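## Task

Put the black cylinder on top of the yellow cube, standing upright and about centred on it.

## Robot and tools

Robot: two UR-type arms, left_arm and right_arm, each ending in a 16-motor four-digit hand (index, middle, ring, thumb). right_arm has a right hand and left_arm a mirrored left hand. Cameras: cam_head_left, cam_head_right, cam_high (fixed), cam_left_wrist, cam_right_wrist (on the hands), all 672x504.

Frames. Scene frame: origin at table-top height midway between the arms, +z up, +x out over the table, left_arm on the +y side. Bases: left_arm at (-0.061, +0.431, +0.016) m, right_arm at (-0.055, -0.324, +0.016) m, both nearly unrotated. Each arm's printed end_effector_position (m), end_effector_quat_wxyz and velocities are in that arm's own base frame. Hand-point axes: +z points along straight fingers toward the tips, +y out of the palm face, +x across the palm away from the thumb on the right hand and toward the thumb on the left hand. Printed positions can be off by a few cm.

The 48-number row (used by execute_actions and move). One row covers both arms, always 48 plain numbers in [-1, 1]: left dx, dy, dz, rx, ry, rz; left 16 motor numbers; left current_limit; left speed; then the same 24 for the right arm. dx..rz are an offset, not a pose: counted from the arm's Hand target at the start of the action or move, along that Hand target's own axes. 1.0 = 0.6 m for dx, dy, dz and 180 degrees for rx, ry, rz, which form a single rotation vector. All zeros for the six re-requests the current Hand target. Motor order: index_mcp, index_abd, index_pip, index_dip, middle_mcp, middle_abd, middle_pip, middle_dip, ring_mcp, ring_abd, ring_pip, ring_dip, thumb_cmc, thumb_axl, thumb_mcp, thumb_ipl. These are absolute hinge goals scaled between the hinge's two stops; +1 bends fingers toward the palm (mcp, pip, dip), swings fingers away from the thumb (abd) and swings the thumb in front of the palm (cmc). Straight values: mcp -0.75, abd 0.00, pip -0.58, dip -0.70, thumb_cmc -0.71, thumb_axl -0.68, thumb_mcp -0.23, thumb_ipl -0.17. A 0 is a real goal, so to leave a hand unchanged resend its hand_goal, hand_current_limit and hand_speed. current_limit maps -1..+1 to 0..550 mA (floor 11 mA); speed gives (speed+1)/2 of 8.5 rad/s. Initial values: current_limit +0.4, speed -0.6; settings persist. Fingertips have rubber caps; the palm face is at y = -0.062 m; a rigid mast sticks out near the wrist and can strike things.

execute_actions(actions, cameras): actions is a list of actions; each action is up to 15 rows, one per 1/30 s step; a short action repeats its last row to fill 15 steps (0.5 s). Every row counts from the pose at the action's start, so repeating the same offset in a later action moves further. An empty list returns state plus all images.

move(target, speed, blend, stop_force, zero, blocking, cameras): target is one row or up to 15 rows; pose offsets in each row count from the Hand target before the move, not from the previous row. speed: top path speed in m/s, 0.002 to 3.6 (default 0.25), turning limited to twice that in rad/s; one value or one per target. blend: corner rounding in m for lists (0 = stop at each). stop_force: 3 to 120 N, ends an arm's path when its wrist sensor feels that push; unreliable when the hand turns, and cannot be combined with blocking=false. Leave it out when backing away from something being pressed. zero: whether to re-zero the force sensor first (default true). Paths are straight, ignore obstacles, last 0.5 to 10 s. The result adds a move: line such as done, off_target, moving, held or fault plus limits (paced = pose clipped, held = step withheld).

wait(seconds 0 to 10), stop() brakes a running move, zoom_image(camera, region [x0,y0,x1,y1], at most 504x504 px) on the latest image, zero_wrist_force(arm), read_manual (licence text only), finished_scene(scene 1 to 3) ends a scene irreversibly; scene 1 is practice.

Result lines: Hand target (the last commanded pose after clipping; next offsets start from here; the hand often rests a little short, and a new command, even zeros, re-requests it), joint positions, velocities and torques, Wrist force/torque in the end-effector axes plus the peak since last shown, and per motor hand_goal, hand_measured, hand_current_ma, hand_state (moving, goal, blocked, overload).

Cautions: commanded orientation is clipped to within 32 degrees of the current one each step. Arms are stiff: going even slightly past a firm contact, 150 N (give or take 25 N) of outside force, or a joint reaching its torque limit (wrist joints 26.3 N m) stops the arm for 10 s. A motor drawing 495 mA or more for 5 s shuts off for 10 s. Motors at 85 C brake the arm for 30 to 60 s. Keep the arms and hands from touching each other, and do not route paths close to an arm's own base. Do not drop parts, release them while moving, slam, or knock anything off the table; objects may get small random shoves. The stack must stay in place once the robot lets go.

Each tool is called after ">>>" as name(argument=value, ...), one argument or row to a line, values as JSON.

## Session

>>> execute_actions(
  actions=[],
)

>>> zoom_image(
  camera="cam_high",
  region=[150, 130, 400, 400],
)

Scene clock: 0.00 s.
left_arm: end_effector_position=(+0.6899, -0.2551, +0.2297) hand_goal=(-0.754, +0.000, -0.576, -0.696, -0.754, +0.000, -0.576, -0.696, -0.754, +0.000, -0.576, -0.696, -0.714, -0.678, -0.226, -0.168) hand_measured=(-0.754, +0.000, -0.576, -0.696, -0.754, +0.000, -0.576, -0.696, -0.754, +0.000, -0.576, -0.696, -0.714, -0.678, -0.226, -0.168) hand_current_ma=(+0, +0, +0, +0, +0, +0, +0, +0, +0, +0, +0, +0, +0, +0, +0, +0) hand_state=(goal, goal, goal, goal, goal, goal, goal, goal, goal, goal, overload, goal, goal, goal, goal, goal) hand_current_limit=0.40 hand_speed=-0.60 end_effector_quat_wxyz=(-0.168, +0.124, +0.914, -0.348) | right_arm: end_effector_position=(+0.5149, +0.3692, +0.2614) hand_goal=(-0.754, +0.000, -0.576, -0.696, -0.754, +0.000, -0.576, -0.696, -0.754, +0.000, -0.576, -0.696, -0.714, -0.678, -0.226, -0.168) hand_measured=(-0.754, +0.000, -0.576, -0.696, -0.754, +0.000, -0.576, -0.696, -0.754, +0.000, -0.576, -0.696, -0.714, -0.678, -0.226, -0.168) hand_current_ma=(+0, +0, +0, +0, +0, +0, +0, +0, +0, +0, +0, +0, +0, +0, +0, +0) hand_state=(goal, goal, goal, goal, goal, goal, goal, goal, goal, goal, goal, goal, goal, goal, goal, goal) hand_current_limit=0.40 hand_speed=-0.60 end_effector_quat_wxyz=(+0.006, +0.559, +0.829, -0.004)
Joint positions: left_arm=[3.073 -2.44 -0.572 -2.165 0.901 -1.207] | right_arm=[0.463 -1.424 1.662 -1.807 -1.586 0.079]
Joint velocities: within noise
Joint torques (N m): no reading
Motor temperatures (°C): left_arm=[37 37 34 46 40 36] | right_arm=[37 32 33 43 42 45]
Wrist force (N): no reading
Wrist torque (N m): no reading
Wrist force, peak (N): no reading
Hand target: left_arm +0.6899, -0.2551, +0.2297; -0.168, +0.124, +0.914, -0.348 | right_arm +0.5149, +0.3692, +0.2614; +0.006, +0.559, +0.829, -0.004

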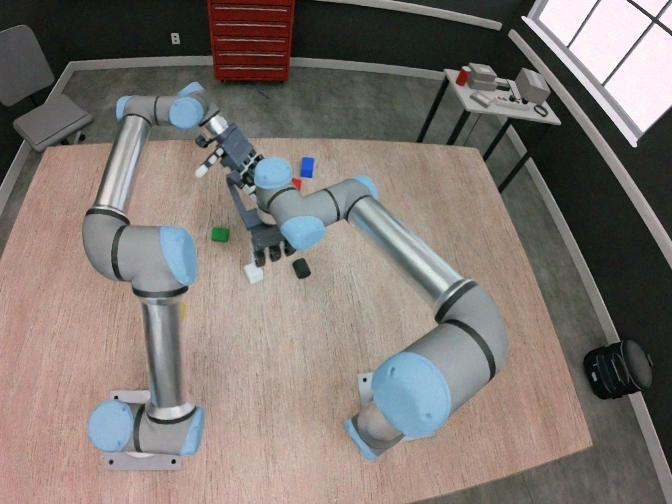

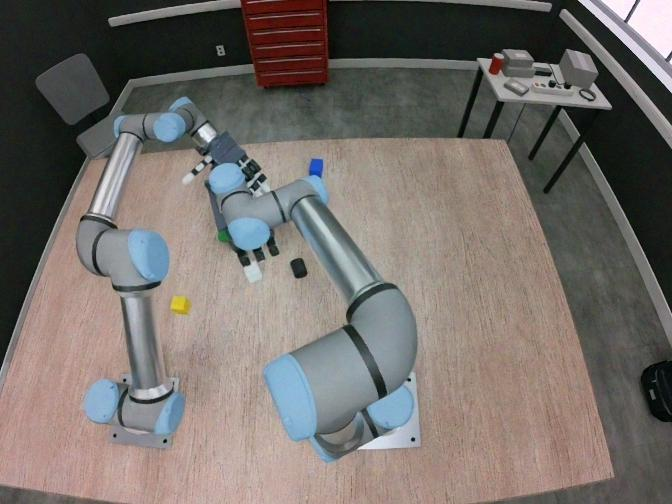

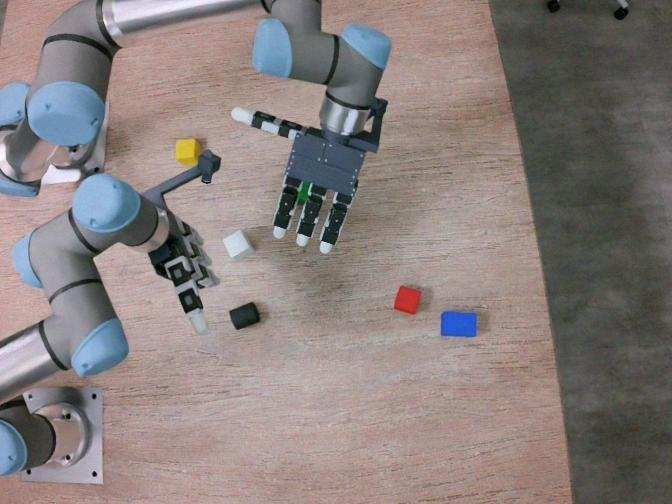

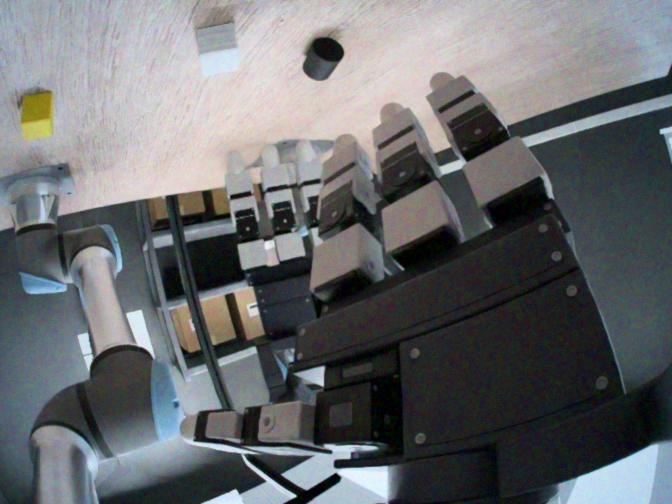

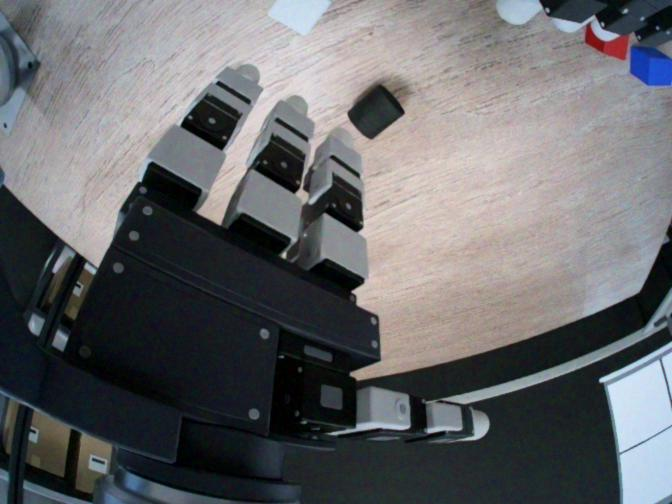

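Scaled by 1.867.

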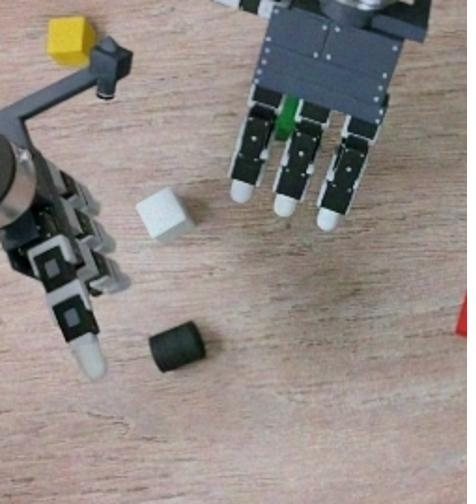

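>>> move(
  target=[
    [0.908,0.5353,-0.5168,0,0,0,-0.754,0,-0.576,-0.696,-0.754,0,-0.576,-0.696,-0.754,0,-0.576,-0.696,-0.714,-0.678,-0.226,-0.168,0.4,-0.6,-0.1208,-0.0885,0.0202,0.2651,0.2593,0.4418,-0.836,0,0.869,-0.783,-1.0,0,-0.576,-0.696,-1.0,0,-0.576,-0.696,0.5,-0.678,-0.079,0.103,0.4,-0.6],
    [0.908,0.5353,-0.5168,0,0,0,-0.754,0,-0.576,-0.696,-0.754,0,-0.576,-0.696,-0.754,0,-0.576,-0.696,-0.714,-0.678,-0.226,-0.168,0.4,-0.6,-0.1172,-0.0885,0.2708,0.2651,0.2593,0.4418,-0.836,0,0.869,-0.783,-1.0,0,-0.576,-0.696,-1.0,0,-0.576,-0.696,0.5,-0.678,-0.079,0.103,0.4,-0.6],
  ],
  blend=[0.03,0],
  speed=[0.35,0.15],
  cameras=["all"],
)

>>> zoom_image(
  camera="cam_right_wrist",
  region=[272, 0, 672, 300],
)

>>> zoom_image(
  camera="cam_high",
  region=[160, 120, 310, 350],
)

Scene clock: 196.50 s.
left_arm: end_effector_position=(+0.3492, +0.3496, +0.3495) hand_goal=(-0.754, +0.000, -0.576, -0.696, -0.754, +0.000, -0.576, -0.696, -0.754, +0.000, -0.576, -0.696, -0.714, -0.678, -0.226, -0.168) hand_measured=(-0.750, +0.000, -0.576, -0.696, -0.748, +0.000, -0.576, -0.696, -0.748, +0.000, -0.576, -0.696, -0.710, -0.678, -0.224, -0.168) hand_current_ma=(+6, +0, +0, +0, +7, +0, +0, +0, +6, +0, +0, +0, +5, +0, +1, +0) hand_state=(goal, goal, goal, goal, goal, goal, goal, goal, goal, goal, overload, goal, goal, goal, goal, goal) hand_current_limit=0.40 hand_speed=-0.60 end_effector_quat_wxyz=(-0.168, +0.124, +0.914, -0.348) | right_arm: end_effector_position=(+0.4929, +0.2819, +0.1001) hand_goal=(-0.836, +0.000, +0.868, -0.784, -1.000, +0.000, -0.576, -0.696, -1.000, +0.000, -0.576, -0.696, +0.500, -0.678, -0.080, +0.102) hand_measured=(-0.830, +0.000, +0.862, -0.782, -0.988, +0.000, -0.576, -0.696, -0.990, +0.000, -0.576, -0.696, +0.498, -0.678, -0.078, +0.100) hand_current_ma=(+12, +0, -10, +4, +27, +0, +0, +0, +23, +0, +0, +0, -2, +1, +4, -3) hand_state=(goal, goal, goal, goal, goal, goal, goal, goal, goal, goal, goal, goal, goal, goal, goal, goal) hand_current_limit=0.40 hand_speed=-0.60 end_effector_quat_wxyz=(-0.489, +0.848, +0.175, -0.101)
Joint positions: left_arm=[4.107 -1.916 -1.042 -2.548 1.555 -0.33] | right_arm=[0.024 -1.172 1.743 -1.569 -0.638 0.895]
Joint torques (N m): left_arm=[5.01 28.89 33.25 -2.38 2.97 1.81] | right_arm=[5.64 -25.49 -8.11 -2.96 3.29 2.1]
Wrist force (N): left_arm=[-0.5 -0.1 0.3] | right_arm=[0.0 3.6 -0.6]
Wrist torque (N m): left_arm=[-0.08 0.03 -0.09] | right_arm=[0.29 -0.08 0.00]
Wrist force, peak (N): left_arm=[-1.1 -1.1 0.5] | right_arm=[0.1 4.2 -0.3]
Hand target: left_arm +0.3492, +0.3496, +0.3495; -0.168, +0.124, +0.914, -0.348 | right_arm +0.4929, +0.2820, +0.1000; -0.489, +0.848, +0.175, -0.101
Off the commanded pose: left_arm 0.000 m, 0 deg | right_arm 0.000 m, 0 deg.
move: done

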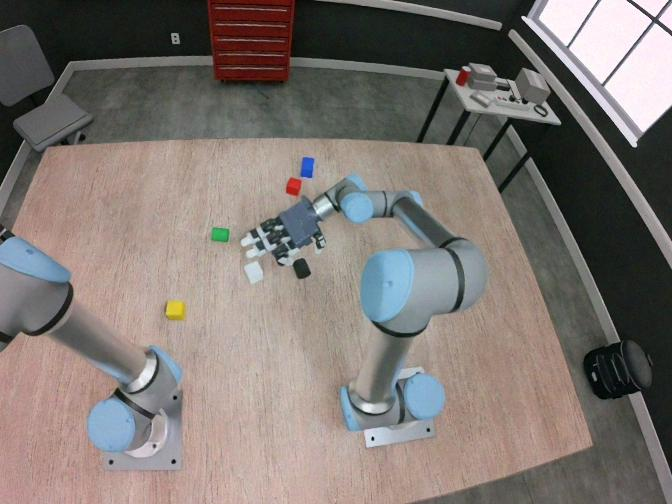

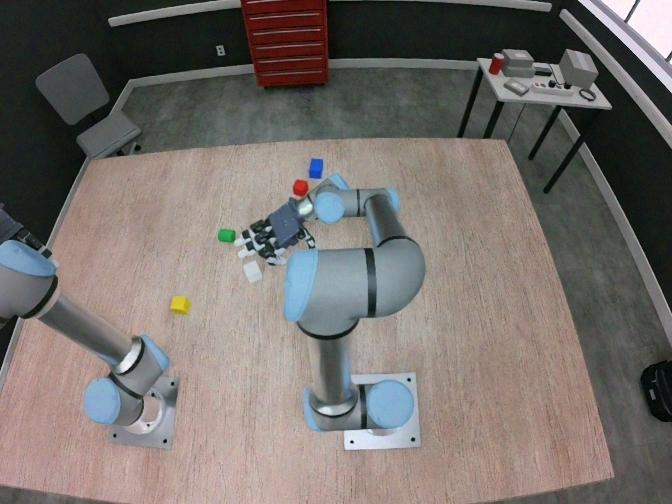

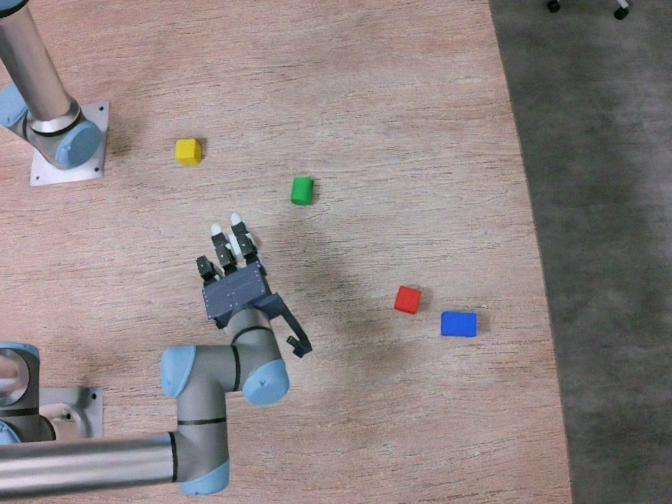

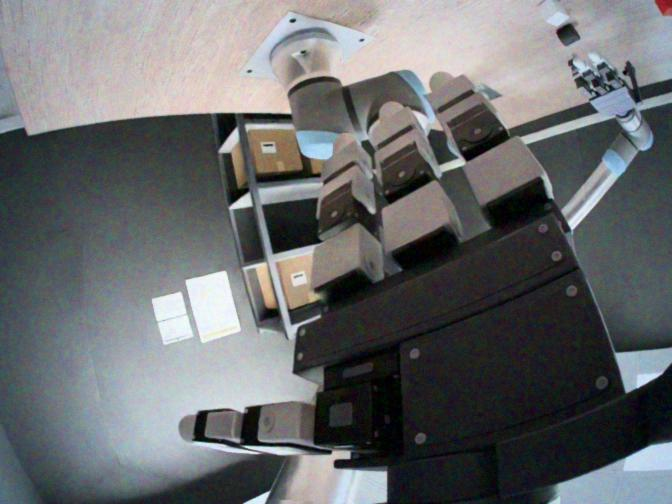

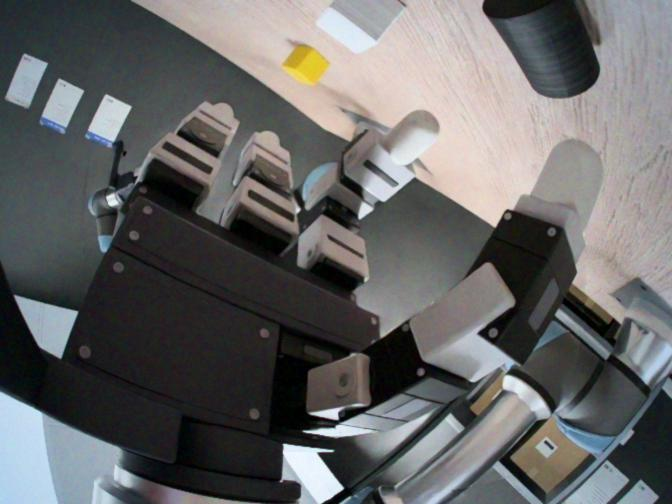

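Scaled by 1.260 from the camera's 672x504 image, which has a finer 960x720 frame.

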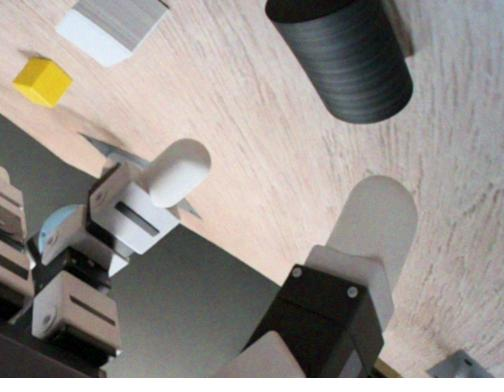

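Scaled by 2.191.

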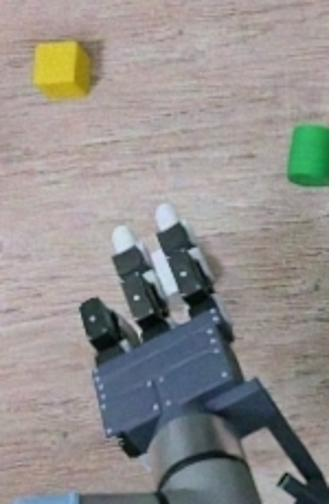

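>>> move(
  target=[0,0,0,0,0,0,-0.754,0,-0.576,-0.696,-0.754,0,-0.576,-0.696,-0.754,0,-0.576,-0.696,-0.714,-0.678,-0.226,-0.168,0.4,-0.6,-0.0097,0.0777,0.0487,0,0.0241,0.0139,-0.836,0,0.869,-0.783,-1.0,0,-0.576,-0.696,-1.0,0,-0.576,-0.696,0.5,-0.678,-0.079,0.103,0.4,-0.6],
  speed=0.1,
  cameras=["cam_high","cam_right_wrist"],
)

>>> zoom_image(
  camera="cam_right_wrist",
  region=[372, 0, 652, 230],
)

Scene clock: 232.60 s.
left_arm: end_effector_position=n/a hand_goal=n/a hand_measured=n/a hand_current_ma=n/a hand_state=n/a hand_current_limit=n/a hand_speed=n/a end_effector_quat_wxyz=n/a end_effector_velocity=n/a end_effector_angular_velocity=n/a | right_arm: end_effector_position=n/a hand_goal=n/a hand_measured=n/a hand_current_ma=n/a hand_state=n/a hand_current_limit=n/a hand_speed=n/a end_effector_quat_wxyz=n/a end_effector_velocity=n/a end_effector_angular_velocity=n/a
Joint positions: no reading
Joint velocities: no reading
Joint torques (N m): no reading
Motor temperatures (°C): no reading
Wrist force (N): no reading
Wrist torque (N m): no reading
Wrist force, peak (N): no reading
Hand target: no reading
NO CONTROL: BRAKES ON. The power of the arms went off while the arms waited for this call, through no command of yours: the brakes are set. The arms may sag a little while they close, then stand still. The arms send no readings now; any shown here are from before control was lost. What the arms strike, push or drop without control can cost score or fail the task. A move or wait that this ends or prevents says "fault": that word means this event, not a fault of the arms. Your reply's later calls are not run. Nothing of this call ran. The arms run no command until a result says that a person gave control back. To wait, call execute_actions with no actions, or call wait with any seconds it accepts: either call returns when control is back, or after at most 30 seconds. The wait itself costs no score and uses none of the scene's actions.
move: fault
Images, in order (width x height): cam_high 672x504, cam_right_wrist 672x504.

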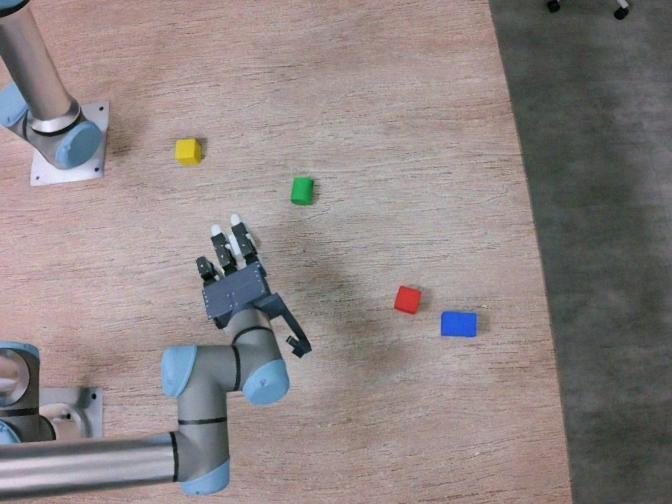

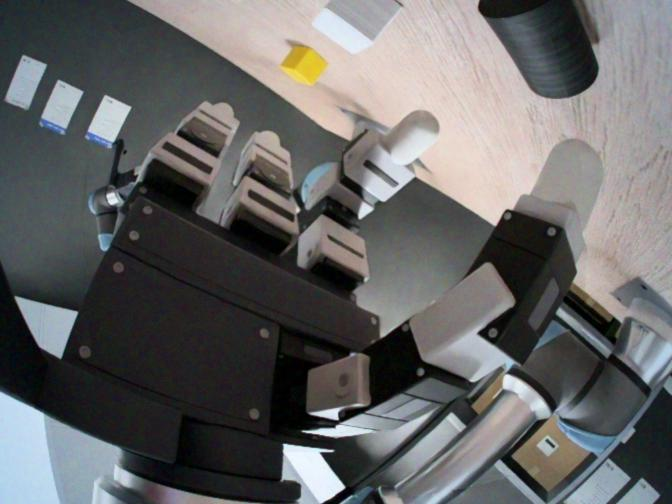

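Scaled by 1.800 from the camera's 672x504 image, which has a finer 960x720 frame.

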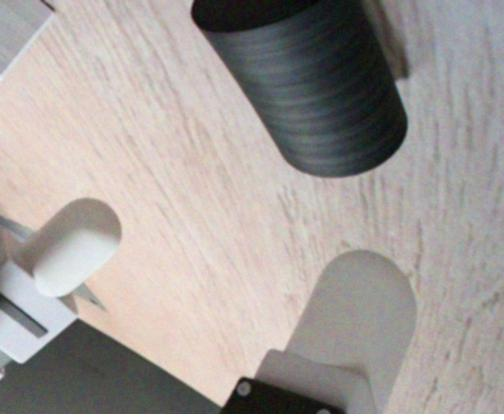

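>>> wait(
  seconds=5,
  cameras=[],
)

Scene clock: 259.97 s.
left_arm: end_effector_position=(+0.3494, +0.3503, +0.3435) hand_goal=(-0.754, +0.000, -0.576, -0.696, -0.754, +0.000, -0.576, -0.696, -0.754, +0.000, -0.576, -0.696, -0.714, -0.678, -0.226, -0.168) hand_measured=(-0.746, +0.000, -0.576, -0.696, -0.746, +0.000, -0.576, -0.696, -0.746, +0.000, -0.576, -0.696, -0.706, -0.678, -0.224, -0.168) hand_current_ma=(+10, +0, +0, +0, +11, +0, +0, +0, +11, +0, +0, +0, +11, +0, +2, +0) hand_state=(goal, goal, goal, goal, goal, goal, goal, goal, goal, goal, overload, goal, goal, goal, goal, goal) hand_current_limit=0.40 hand_speed=-0.60 end_effector_quat_wxyz=(-0.171, +0.123, +0.911, -0.354) | right_arm: end_effector_position=(+0.4910, +0.2818, +0.0973) hand_goal=(-0.836, +0.000, +0.868, -0.784, -1.000, +0.000, -0.576, -0.696, -1.000, +0.000, -0.576, -0.696, +0.500, -0.678, -0.080, +0.102) hand_measured=(-0.830, +0.000, +0.864, -0.782, -0.988, +0.000, -0.576, -0.696, -0.990, +0.000, -0.576, -0.696, +0.500, -0.678, -0.078, +0.100) hand_current_ma=(+14, +0, -9, +4, +31, +0, +0, +0, +26, +0, +0, +0, -1, +1, +4, -3) hand_state=(goal, goal, goal, goal, goal, goal, goal, goal, goal, goal, goal, goal, goal, goal, goal, goal) hand_current_limit=0.40 hand_speed=-0.60 end_effector_quat_wxyz=(-0.490, +0.848, +0.173, -0.104)
Joint positions: left_arm=[4.107 -1.925 -1.046 -2.549 1.555 -0.33] | right_arm=[0.025 -1.169 1.746 -1.568 -0.639 0.895]
Joint torques (N m): left_arm=[-0.88 1.17 -0.48 0.01 0.18 0.11] | right_arm=[-0.61 1.14 0.48 -0.22 0.29 -0.26]
Motor temperatures (°C): left_arm=[37 37 33 45 39 36] | right_arm=[36 32 33 43 41 45]
Wrist force (N): left_arm=[-0.4 0.1 0.2] | right_arm=[0.1 3.4 -0.6]
Wrist torque (N m): left_arm=[-0.04 0.04 -0.09] | right_arm=[0.26 -0.09 0.01]
Wrist force, peak (N): left_arm=[-0.4 0.0 0.7] | right_arm=[0.1 3.6 -0.5]
Hand target: left_arm +0.3494, +0.3503, +0.3435; -0.171, +0.123, +0.911, -0.354 | right_arm +0.4910, +0.2818, +0.0973; -0.490, +0.848, +0.173, -0.104
CONTROL GIVEN BACK BY A PERSON. The power is on again. The brakes are open. The arms hold where they came to rest, not your last command. If the arms lie or press on each other, first move them apart, starting from their current pose. A hard hit or press between them can end the scene. Commands run again from your next reply on.
wait: 0.00 of 5 s (a fault stop came first)
No camera images: "cameras" was empty.

>>> move(
  target=[0,0,0,0,0,0,-0.754,0,-0.576,-0.696,-0.754,0,-0.576,-0.696,-0.754,0,-0.576,-0.696,-0.714,-0.678,-0.226,-0.168,0.4,-0.6,-0.0068,0.0745,0.0455,0,0.0241,0.0139,-0.836,0,0.869,-0.783,-1.0,0,-0.576,-0.696,-1.0,0,-0.576,-0.696,0.5,-0.678,-0.079,0.103,0.4,-0.6],
  speed=0.1,
  cameras=["cam_head_left","cam_right_wrist"],
)

>>> zoom_image(
  camera="cam_right_wrist",
  region=[372, 0, 652, 230],
)

>>> zoom_image(
  camera="cam_head_left",
  region=[230, 190, 350, 290],
)

Scene clock: 269.67 s.
left_arm: end_effector_position=(+0.3494, +0.3503, +0.3435) hand_goal=(-0.754, +0.000, -0.576, -0.696, -0.754, +0.000, -0.576, -0.696, -0.754, +0.000, -0.576, -0.696, -0.714, -0.678, -0.226, -0.168) hand_measured=(-0.746, +0.000, -0.576, -0.696, -0.746, +0.000, -0.576, -0.696, -0.746, +0.000, -0.576, -0.696, -0.706, -0.678, -0.224, -0.168) hand_current_ma=(+10, +0, +0, +0, +11, +0, +0, +0, +11, +0, +0, +0, +11, +0, +2, +0) hand_state=(goal, goal, goal, goal, goal, goal, goal, goal, goal, goal, overload, goal, goal, goal, goal, goal) hand_current_limit=0.40 hand_speed=-0.60 end_effector_quat_wxyz=(-0.171, +0.123, +0.911, -0.354) | right_arm: end_effector_position=(+0.4864, +0.2812, +0.0450) hand_goal=(-0.836, +0.000, +0.868, -0.784, -1.000, +0.000, -0.576, -0.696, -1.000, +0.000, -0.576, -0.696, +0.500, -0.678, -0.080, +0.102) hand_measured=(-0.830, +0.000, +0.864, -0.782, -0.988, +0.000, -0.576, -0.696, -0.990, +0.000, -0.576, -0.696, +0.500, -0.678, -0.078, +0.100) hand_current_ma=(+14, +0, -9, +4, +31, +0, +0, +0, +26, +0, +0, +0, -1, +1, +4, -3) hand_state=(goal, goal, goal, goal, goal, goal, goal, goal, goal, goal, goal, goal, goal, goal, goal, goal) hand_current_limit=0.40 hand_speed=-0.60 end_effector_quat_wxyz=(-0.493, +0.855, +0.136, -0.083)
Joint positions: left_arm=[4.107 -1.925 -1.046 -2.549 1.555 -0.33] | right_arm=[0.012 -1.124 1.869 -1.828 -0.601 1.007]
Joint torques (N m): left_arm=[-1.14 37.14 19.92 0.29 0.1 0.02] | right_arm=[-7.21 -26.48 -5.45 -3.47 3.76 1.88]
Wrist force (N): left_arm=[-0.5 -0.2 0.4] | right_arm=[-0.1 2.9 -0.5]
Wrist torque (N m): left_arm=[-0.10 0.05 -0.09] | right_arm=[0.22 -0.07 -0.02]
Wrist force, peak (N): left_arm=[-0.5 0.3 0.6] | right_arm=[-0.3 3.8 -0.6]
Hand target: left_arm +0.3494, +0.3503, +0.3435; -0.171, +0.123, +0.911, -0.354 | right_arm +0.4864, +0.2812, +0.0449; -0.493, +0.855, +0.136, -0.083
Off the commanded pose: left_arm 0.000 m, 0 deg | right_arm 0.000 m, 0 deg.
CONTROL GIVEN BACK BY A PERSON, as an earlier result said. Commands run again.
move: done
Images, in order (width x height): cam_head_left 672x504, cam_right_wrist 672x504.

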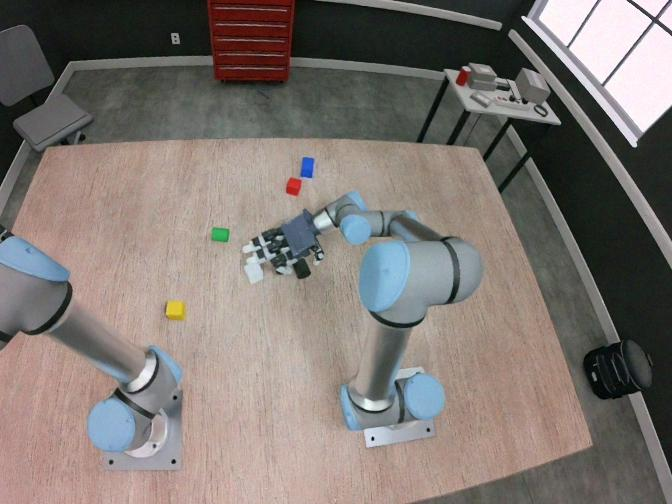

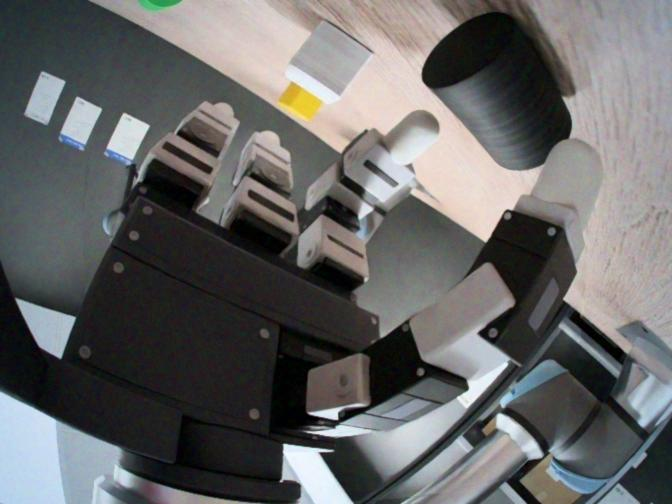

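Scaled by 1.800 from the camera's 672x504 image, which has a finer 960x720 frame.

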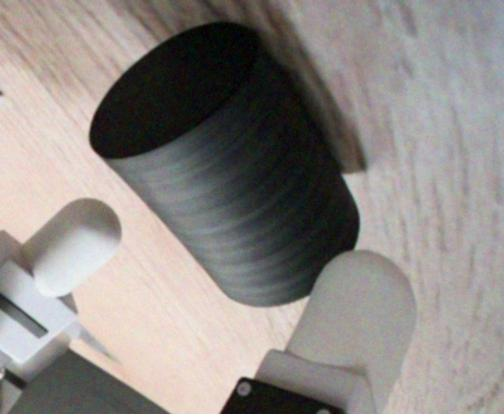

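Scaled by 4.200.

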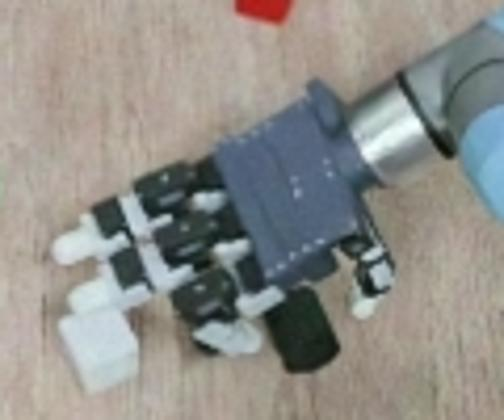

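>>> move(
  target=[0,0,0,0,0,0,-0.754,0,-0.576,-0.696,-0.754,0,-0.576,-0.696,-0.754,0,-0.576,-0.696,-0.714,-0.678,-0.226,-0.168,0.4,-0.6,0,0.0403,0.0292,0,0,0,-0.836,0,0.869,-0.783,-1.0,0,-0.576,-0.696,-1.0,0,-0.576,-0.696,0.5,-0.678,-0.079,0.103,0.4,-0.6],
  speed=0.06,
  stop_force=5,
  cameras=["cam_right_wrist"],
)

>>> zoom_image(
  camera="cam_right_wrist",
  region=[372, 20, 652, 250],
)

Scene clock: 291.10 s.
left_arm: end_effector_position=(+0.3494, +0.3503, +0.3435) hand_goal=(-0.754, +0.000, -0.576, -0.696, -0.754, +0.000, -0.576, -0.696, -0.754, +0.000, -0.576, -0.696, -0.714, -0.678, -0.226, -0.168) hand_measured=(-0.746, +0.000, -0.576, -0.696, -0.746, +0.000, -0.576, -0.696, -0.746, +0.000, -0.576, -0.696, -0.706, -0.678, -0.224, -0.168) hand_current_ma=(+10, +0, +0, +0, +11, +0, +0, +0, +11, +0, +0, +0, +11, +0, +2, +0) hand_state=(goal, goal, goal, goal, goal, goal, goal, goal, goal, goal, overload, goal, goal, goal, goal, goal) hand_current_limit=0.40 hand_speed=-0.60 end_effector_quat_wxyz=(-0.171, +0.123, +0.911, -0.354) | right_arm: end_effector_position=(+0.4852, +0.2841, +0.0153) hand_goal=(-0.836, +0.000, +0.868, -0.784, -1.000, +0.000, -0.576, -0.696, -1.000, +0.000, -0.576, -0.696, +0.500, -0.678, -0.080, +0.102) hand_measured=(-0.830, +0.000, +0.864, -0.782, -0.988, +0.000, -0.576, -0.696, -0.990, +0.000, -0.576, -0.696, +0.500, -0.678, -0.078, +0.100) hand_current_ma=(+14, +0, -9, +4, +31, +0, +0, +0, +26, +0, +0, +0, -1, +1, +4, -3) hand_state=(goal, goal, goal, goal, goal, goal, goal, goal, goal, goal, goal, goal, goal, goal, goal, goal) hand_current_limit=0.40 hand_speed=-0.60 end_effector_quat_wxyz=(-0.493, +0.855, +0.136, -0.083)
Joint positions: left_arm=[4.107 -1.925 -1.046 -2.549 1.555 -0.33] | right_arm=[0.018 -1.073 1.891 -1.908 -0.599 1.015]
Joint torques (N m): left_arm=[-1.6 37.83 19.9 0.22 0.04 0.02] | right_arm=[5.92 -28.03 -5.14 -3.31 3.48 1.81]
Wrist force (N): left_arm=[-0.3 -0.2 0.2] | right_arm=[-0.1 3.1 -0.8]
Wrist torque (N m): left_arm=[-0.07 0.01 -0.07] | right_arm=[0.27 -0.04 -0.03]
Wrist force, peak (N): left_arm=[-0.6 -0.2 0.7] | right_arm=[-0.1 3.6 -0.4]
Hand target: left_arm +0.3494, +0.3503, +0.3435; -0.171, +0.123, +0.911, -0.354 | right_arm +0.4852, +0.2841, +0.0153; -0.493, +0.855, +0.136, -0.083
Off the commanded pose: left_arm 0.000 m, 0 deg | right_arm 0.000 m, 0 deg.
move: done
Images, in order (width x height): cam_right_wrist 672x504.

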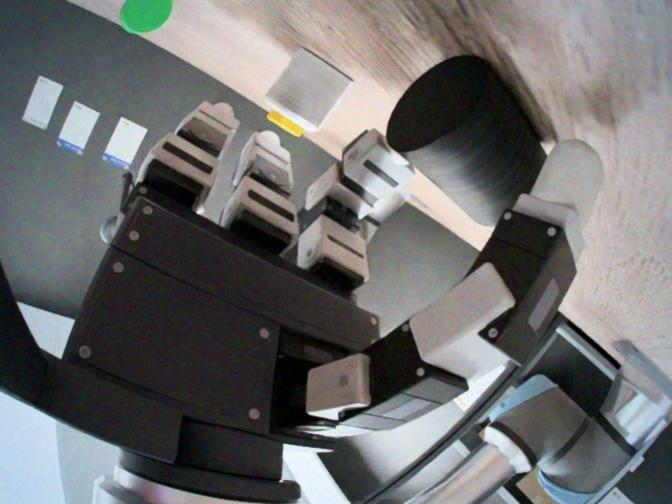

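Scaled by 1.800 from the camera's 672x504 image, which has a finer 960x720 frame.

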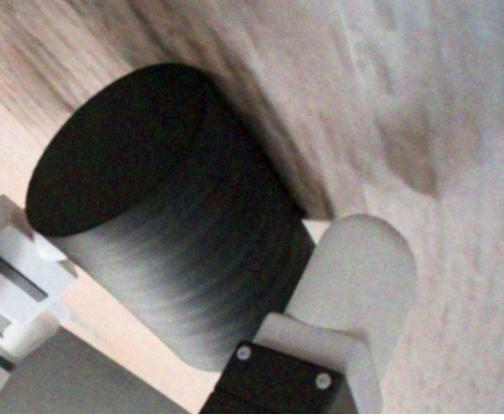

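>>> move(
  target=[0,0,0,0,0,0,-0.754,0,-0.576,-0.696,-0.754,0,-0.576,-0.696,-0.754,0,-0.576,-0.696,-0.714,-0.678,-0.226,-0.168,0.4,-0.6,0,0,0,0,0,0,-0.60,0,0.869,-0.783,-1.0,0,-0.576,-0.696,-1.0,0,-0.576,-0.696,0.5,-0.678,0.10,0.103,0.4,-0.88],
  cameras=["cam_right_wrist"],
)

>>> zoom_image(
  camera="cam_right_wrist",
  region=[372, 20, 652, 250],
)

Scene clock: 299.37 s.
left_arm: end_effector_position=(+0.3494, +0.3503, +0.3435) hand_goal=(-0.754, +0.000, -0.576, -0.696, -0.754, +0.000, -0.576, -0.696, -0.754, +0.000, -0.576, -0.696, -0.714, -0.678, -0.226, -0.168) hand_measured=(-0.746, +0.000, -0.576, -0.696, -0.746, +0.000, -0.576, -0.696, -0.746, +0.000, -0.576, -0.696, -0.706, -0.678, -0.224, -0.168) hand_current_ma=(+10, +0, +0, +0, +11, +0, +0, +0, +11, +0, +0, +0, +11, +0, +2, +0) hand_state=(goal, goal, goal, goal, goal, goal, goal, goal, goal, goal, overload, goal, goal, goal, goal, goal) hand_current_limit=0.40 hand_speed=-0.60 end_effector_quat_wxyz=(-0.171, +0.123, +0.911, -0.354) | right_arm: end_effector_position=(+0.4852, +0.2841, +0.0153) hand_goal=(-0.600, +0.000, +0.868, -0.784, -1.000, +0.000, -0.576, -0.696, -1.000, +0.000, -0.576, -0.696, +0.500, -0.678, +0.100, +0.102) hand_measured=(-0.684, +0.000, +0.850, -0.792, -0.988, +0.000, -0.576, -0.696, -0.990, +0.000, -0.576, -0.696, +0.500, -0.678, +0.036, +0.090) hand_current_ma=(-330, +0, -46, -15, +31, +0, +0, +0, +26, +0, +0, +0, -1, +1, -303, -44) hand_state=(blocked, goal, goal, goal, goal, goal, goal, goal, goal, goal, goal, goal, goal, goal, blocked, goal) hand_current_limit=0.40 hand_speed=-0.88 end_effector_quat_wxyz=(-0.493, +0.855, +0.136, -0.083)
Joint positions: left_arm=[4.107 -1.925 -1.046 -2.549 1.555 -0.33] | right_arm=[0.018 -1.073 1.891 -1.908 -0.599 1.015]
Joint torques (N m): left_arm=[-0.86 37.35 20.8 0.18 0.23 -0.07] | right_arm=[5.42 -27.85 -4.55 -3.27 2.63 1.69]
Wrist force (N): left_arm=[-0.5 -0.3 0.2] | right_arm=[-0.1 0.0 -2.3]
Wrist torque (N m): left_arm=[-0.10 0.03 -0.08] | right_arm=[0.19 -0.05 0.01]
Wrist force, peak (N): left_arm=[-0.5 -0.1 0.7] | right_arm=[-0.1 3.4 -0.7]
Hand target: left_arm +0.3494, +0.3503, +0.3435; -0.171, +0.123, +0.911, -0.354 | right_arm +0.4852, +0.2841, +0.0153; -0.493, +0.855, +0.136, -0.083
Off the commanded pose: left_arm 0.000 m, 0 deg | right_arm 0.000 m, 0 deg.
move: done
Images, in order (width x height): cam_right_wrist 672x504.

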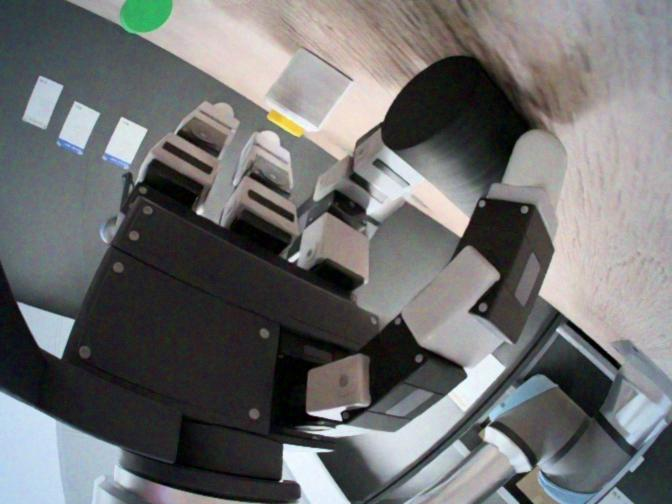

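Scaled by 1.800 from the camera's 672x504 image, which has a finer 960x720 frame.

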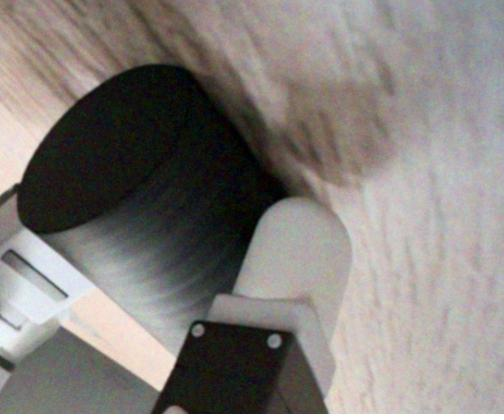

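>>> move(
  target=[
    [0,0,0,0,0,0,-0.754,0,-0.576,-0.696,-0.754,0,-0.576,-0.696,-0.754,0,-0.576,-0.696,-0.714,-0.678,-0.226,-0.168,0.4,-0.6,0,0,0,0,0,0,-0.57,0,0.869,-0.783,-1.0,0,-0.576,-0.696,-1.0,0,-0.576,-0.696,0.5,-0.678,0.13,0.103,0.4,-0.88],
    [0,0,0,0,0,0,-0.754,0,-0.576,-0.696,-0.754,0,-0.576,-0.696,-0.754,0,-0.576,-0.696,-0.714,-0.678,-0.226,-0.168,0.4,-0.6,0,-0.2093,-0.1208,0,0,0,-0.57,0,0.869,-0.783,-1.0,0,-0.576,-0.696,-1.0,0,-0.576,-0.696,0.5,-0.678,0.13,0.103,0.4,-0.88],
  ],
  speed=0.15,
  cameras=["cam_right_wrist","cam_high"],
)

>>> zoom_image(
  camera="cam_right_wrist",
  region=[372, 20, 652, 250],
)

Scene clock: 347.20 s.
left_arm: end_effector_position=(+0.3494, +0.3503, +0.3435) hand_goal=(-0.754, +0.000, -0.576, -0.696, -0.754, +0.000, -0.576, -0.696, -0.754, +0.000, -0.576, -0.696, -0.714, -0.678, -0.226, -0.168) hand_measured=(-0.746, +0.000, -0.576, -0.696, -0.746, +0.000, -0.576, -0.696, -0.746, +0.000, -0.576, -0.696, -0.706, -0.678, -0.224, -0.168) hand_current_ma=(+10, +0, +0, +0, +11, +0, +0, +0, +11, +0, +0, +0, +11, +0, +2, +0) hand_state=(goal, goal, goal, goal, goal, goal, goal, goal, goal, goal, overload, goal, goal, goal, goal, goal) hand_current_limit=0.40 hand_speed=-0.60 end_effector_quat_wxyz=(-0.171, +0.123, +0.911, -0.354) | right_arm: end_effector_position=(+0.4862, +0.2844, +0.1602) hand_goal=(-0.570, +0.000, +0.868, -0.784, -1.000, +0.000, -0.576, -0.696, -1.000, +0.000, -0.576, -0.696, +0.500, -0.678, +0.130, +0.102) hand_measured=(-0.672, +0.000, +0.832, -0.802, -0.988, +0.000, -0.576, -0.696, -0.990, +0.000, -0.576, -0.696, +0.500, -0.678, +0.044, +0.082) hand_current_ma=(-385, +0, -106, -46, +31, +0, +0, +0, +26, +0, +0, +0, +1, +1, -385, -73) hand_state=(blocked, goal, blocked, goal, goal, goal, goal, goal, goal, goal, goal, goal, goal, goal, blocked, goal) hand_current_limit=0.40 hand_speed=-0.88 end_effector_quat_wxyz=(-0.493, +0.855, +0.136, -0.083)
Joint positions: left_arm=[4.107 -1.925 -1.046 -2.549 1.555 -0.33] | right_arm=[0.018 -1.281 1.745 -1.554 -0.598 1.016]
Joint torques (N m): left_arm=[-0.89 37.43 20.51 0.23 0.11 0.03] | right_arm=[-7.05 -47.66 -30.12 -0.2 -0.39 -2]
Wrist force (N): left_arm=[-0.6 0.1 0.3] | right_arm=[0.1 3.7 -0.7]
Wrist torque (N m): left_arm=[-0.04 0.05 -0.10] | right_arm=[0.28 -0.08 0.12]
Wrist force, peak (N): left_arm=[-0.8 0.0 0.5] | right_arm=[-0.2 4.4 -0.2]
Hand target: left_arm +0.3494, +0.3503, +0.3435; -0.171, +0.123, +0.911, -0.354 | right_arm +0.4862, +0.2844, +0.1602; -0.493, +0.855, +0.136, -0.083
Off the commanded pose: left_arm 0.000 m, 0 deg | right_arm 0.000 m, 0 deg.
move: done
Images, in order (width x height): cam_high 672x504, cam_right_wrist 672x504.

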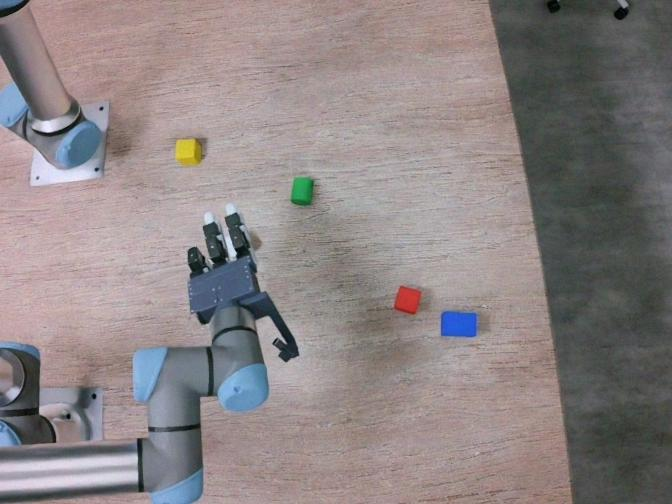

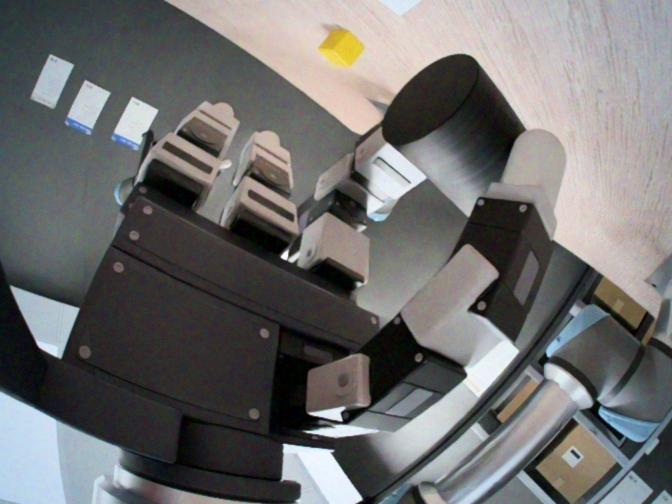

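Scaled by 1.800 from the camera's 672x504 image, which has a finer 960x720 frame.

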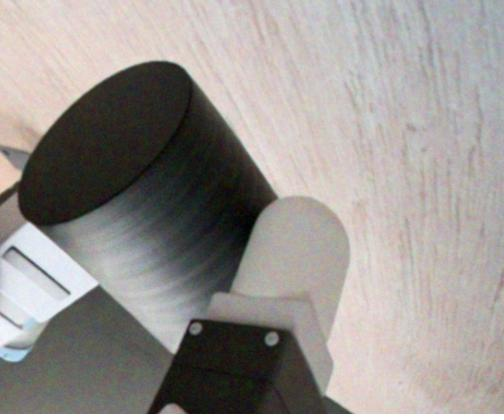

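>>> move(
  target=[0,0,0,0,0,0,-0.754,0,-0.576,-0.696,-0.754,0,-0.576,-0.696,-0.754,0,-0.576,-0.696,-0.714,-0.678,-0.226,-0.168,0.4,-0.6,-0.0438,-0.3523,0.5443,0.3906,-0.1478,-0.5255,-0.57,0,0.869,-0.783,-1.0,0,-0.576,-0.696,-1.0,0,-0.576,-0.696,0.5,-0.678,0.13,0.103,0.4,-0.88],
  speed=0.28,
  cameras=["all"],
)

>>> zoom_image(
  camera="cam_right_wrist",
  region=[322, 20, 672, 300],
)

>>> zoom_image(
  camera="cam_high",
  region=[140, 100, 260, 200],
)

Scene clock: 366.23 s.
left_arm: end_effector_position=(+0.3494, +0.3503, +0.3435) hand_goal=(-0.754, +0.000, -0.576, -0.696, -0.754, +0.000, -0.576, -0.696, -0.754, +0.000, -0.576, -0.696, -0.714, -0.678, -0.226, -0.168) hand_measured=(-0.746, +0.000, -0.576, -0.696, -0.746, +0.000, -0.576, -0.696, -0.746, +0.000, -0.576, -0.696, -0.706, -0.678, -0.224, -0.168) hand_current_ma=(+10, +0, +0, +0, +11, +0, +0, +0, +11, +0, +0, +0, +11, +0, +2, +0) hand_state=(goal, goal, goal, goal, goal, goal, goal, goal, goal, goal, overload, goal, goal, goal, goal, goal) hand_current_limit=0.40 hand_speed=-0.60 end_effector_quat_wxyz=(-0.171, +0.123, +0.911, -0.354) | right_arm: end_effector_position=(+0.3393, +0.6450, +0.1804) hand_goal=(-0.570, +0.000, +0.868, -0.784, -1.000, +0.000, -0.576, -0.696, -1.000, +0.000, -0.576, -0.696, +0.500, -0.678, +0.130, +0.102) hand_measured=(-0.670, +0.000, +0.832, -0.802, -0.998, -0.002, -0.576, -0.696, -0.998, -0.002, -0.576, -0.696, +0.494, -0.678, +0.044, +0.082) hand_current_ma=(-385, +0, -107, -47, +5, -2, +0, +0, +4, -2, +0, +0, -13, +0, -385, -77) hand_state=(blocked, goal, blocked, goal, goal, goal, goal, goal, goal, goal, goal, goal, goal, goal, blocked, blocked) hand_current_limit=0.40 hand_speed=-0.88 end_effector_quat_wxyz=(+0.706, -0.064, -0.702, -0.063)
Joint positions: left_arm=[4.107 -1.925 -1.046 -2.549 1.555 -0.33] | right_arm=[0.581 -0.548 0.759 -0.203 -0.811 -1.574]
Joint torques (N m): left_arm=[-1.29 36.97 21.31 0.15 0.33 0.11] | right_arm=[6.3 -50.05 -27.77 2.66 -1.97 -2.48]
Wrist force (N): left_arm=[-0.4 -0.3 0.1] | right_arm=[-2.8 2.5 -2.7]
Wrist torque (N m): left_arm=[-0.07 0.03 -0.08] | right_arm=[0.56 -0.03 -0.11]
Wrist force, peak (N): left_arm=[-0.5 -0.4 0.6] | right_arm=[-2.2 4.5 -2.1]
Hand target: left_arm +0.3494, +0.3503, +0.3435; -0.171, +0.123, +0.911, -0.354 | right_arm +0.3393, +0.6450, +0.1804; +0.706, -0.064, -0.702, -0.063
Off the commanded pose: left_arm 0.000 m, 0 deg | right_arm 0.000 m, 0 deg.
move: done

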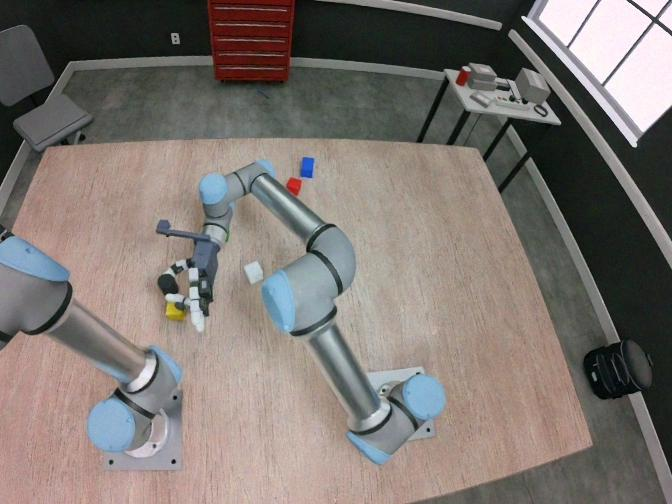

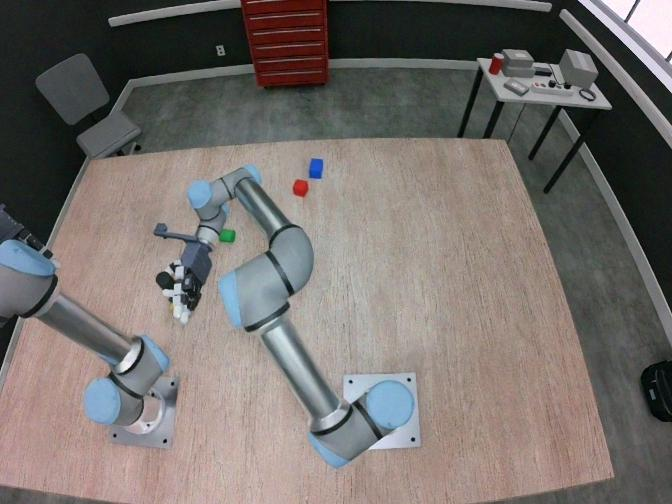

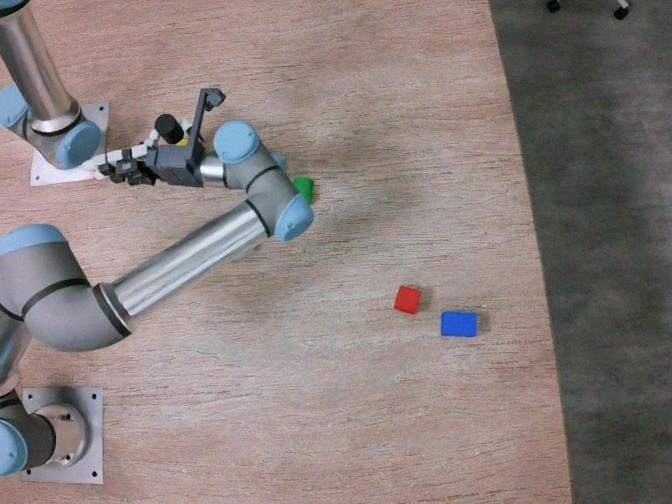

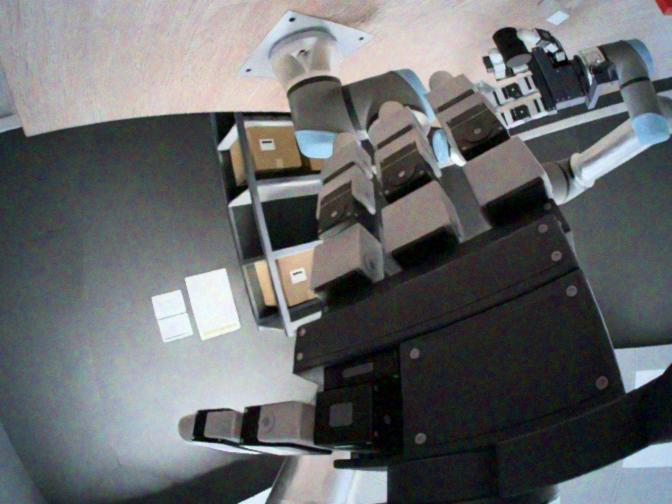

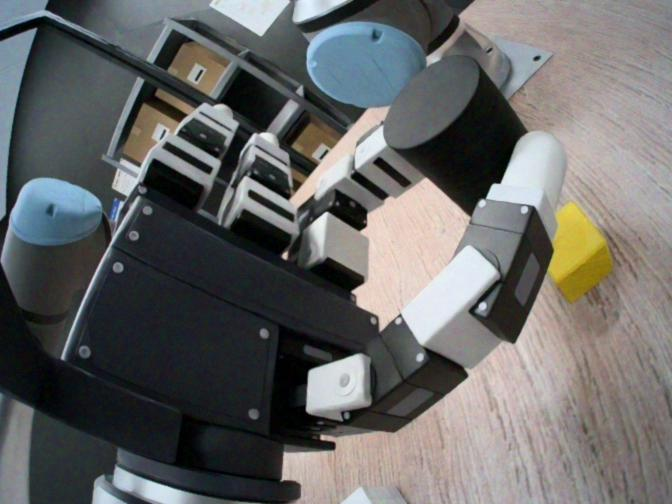

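Scaled by 1.440 from the camera's 672x504 image, which has a finer 960x720 frame.

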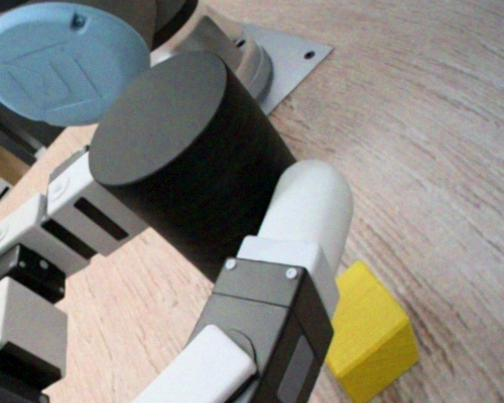

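Scaled by 4.200.

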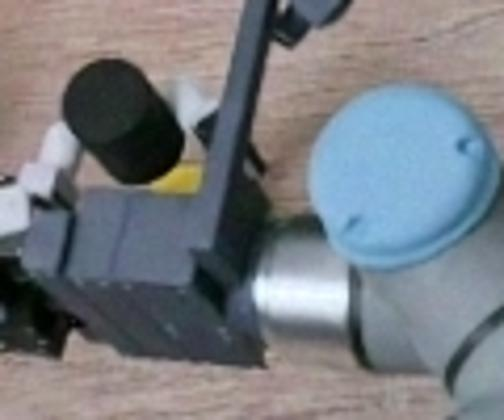

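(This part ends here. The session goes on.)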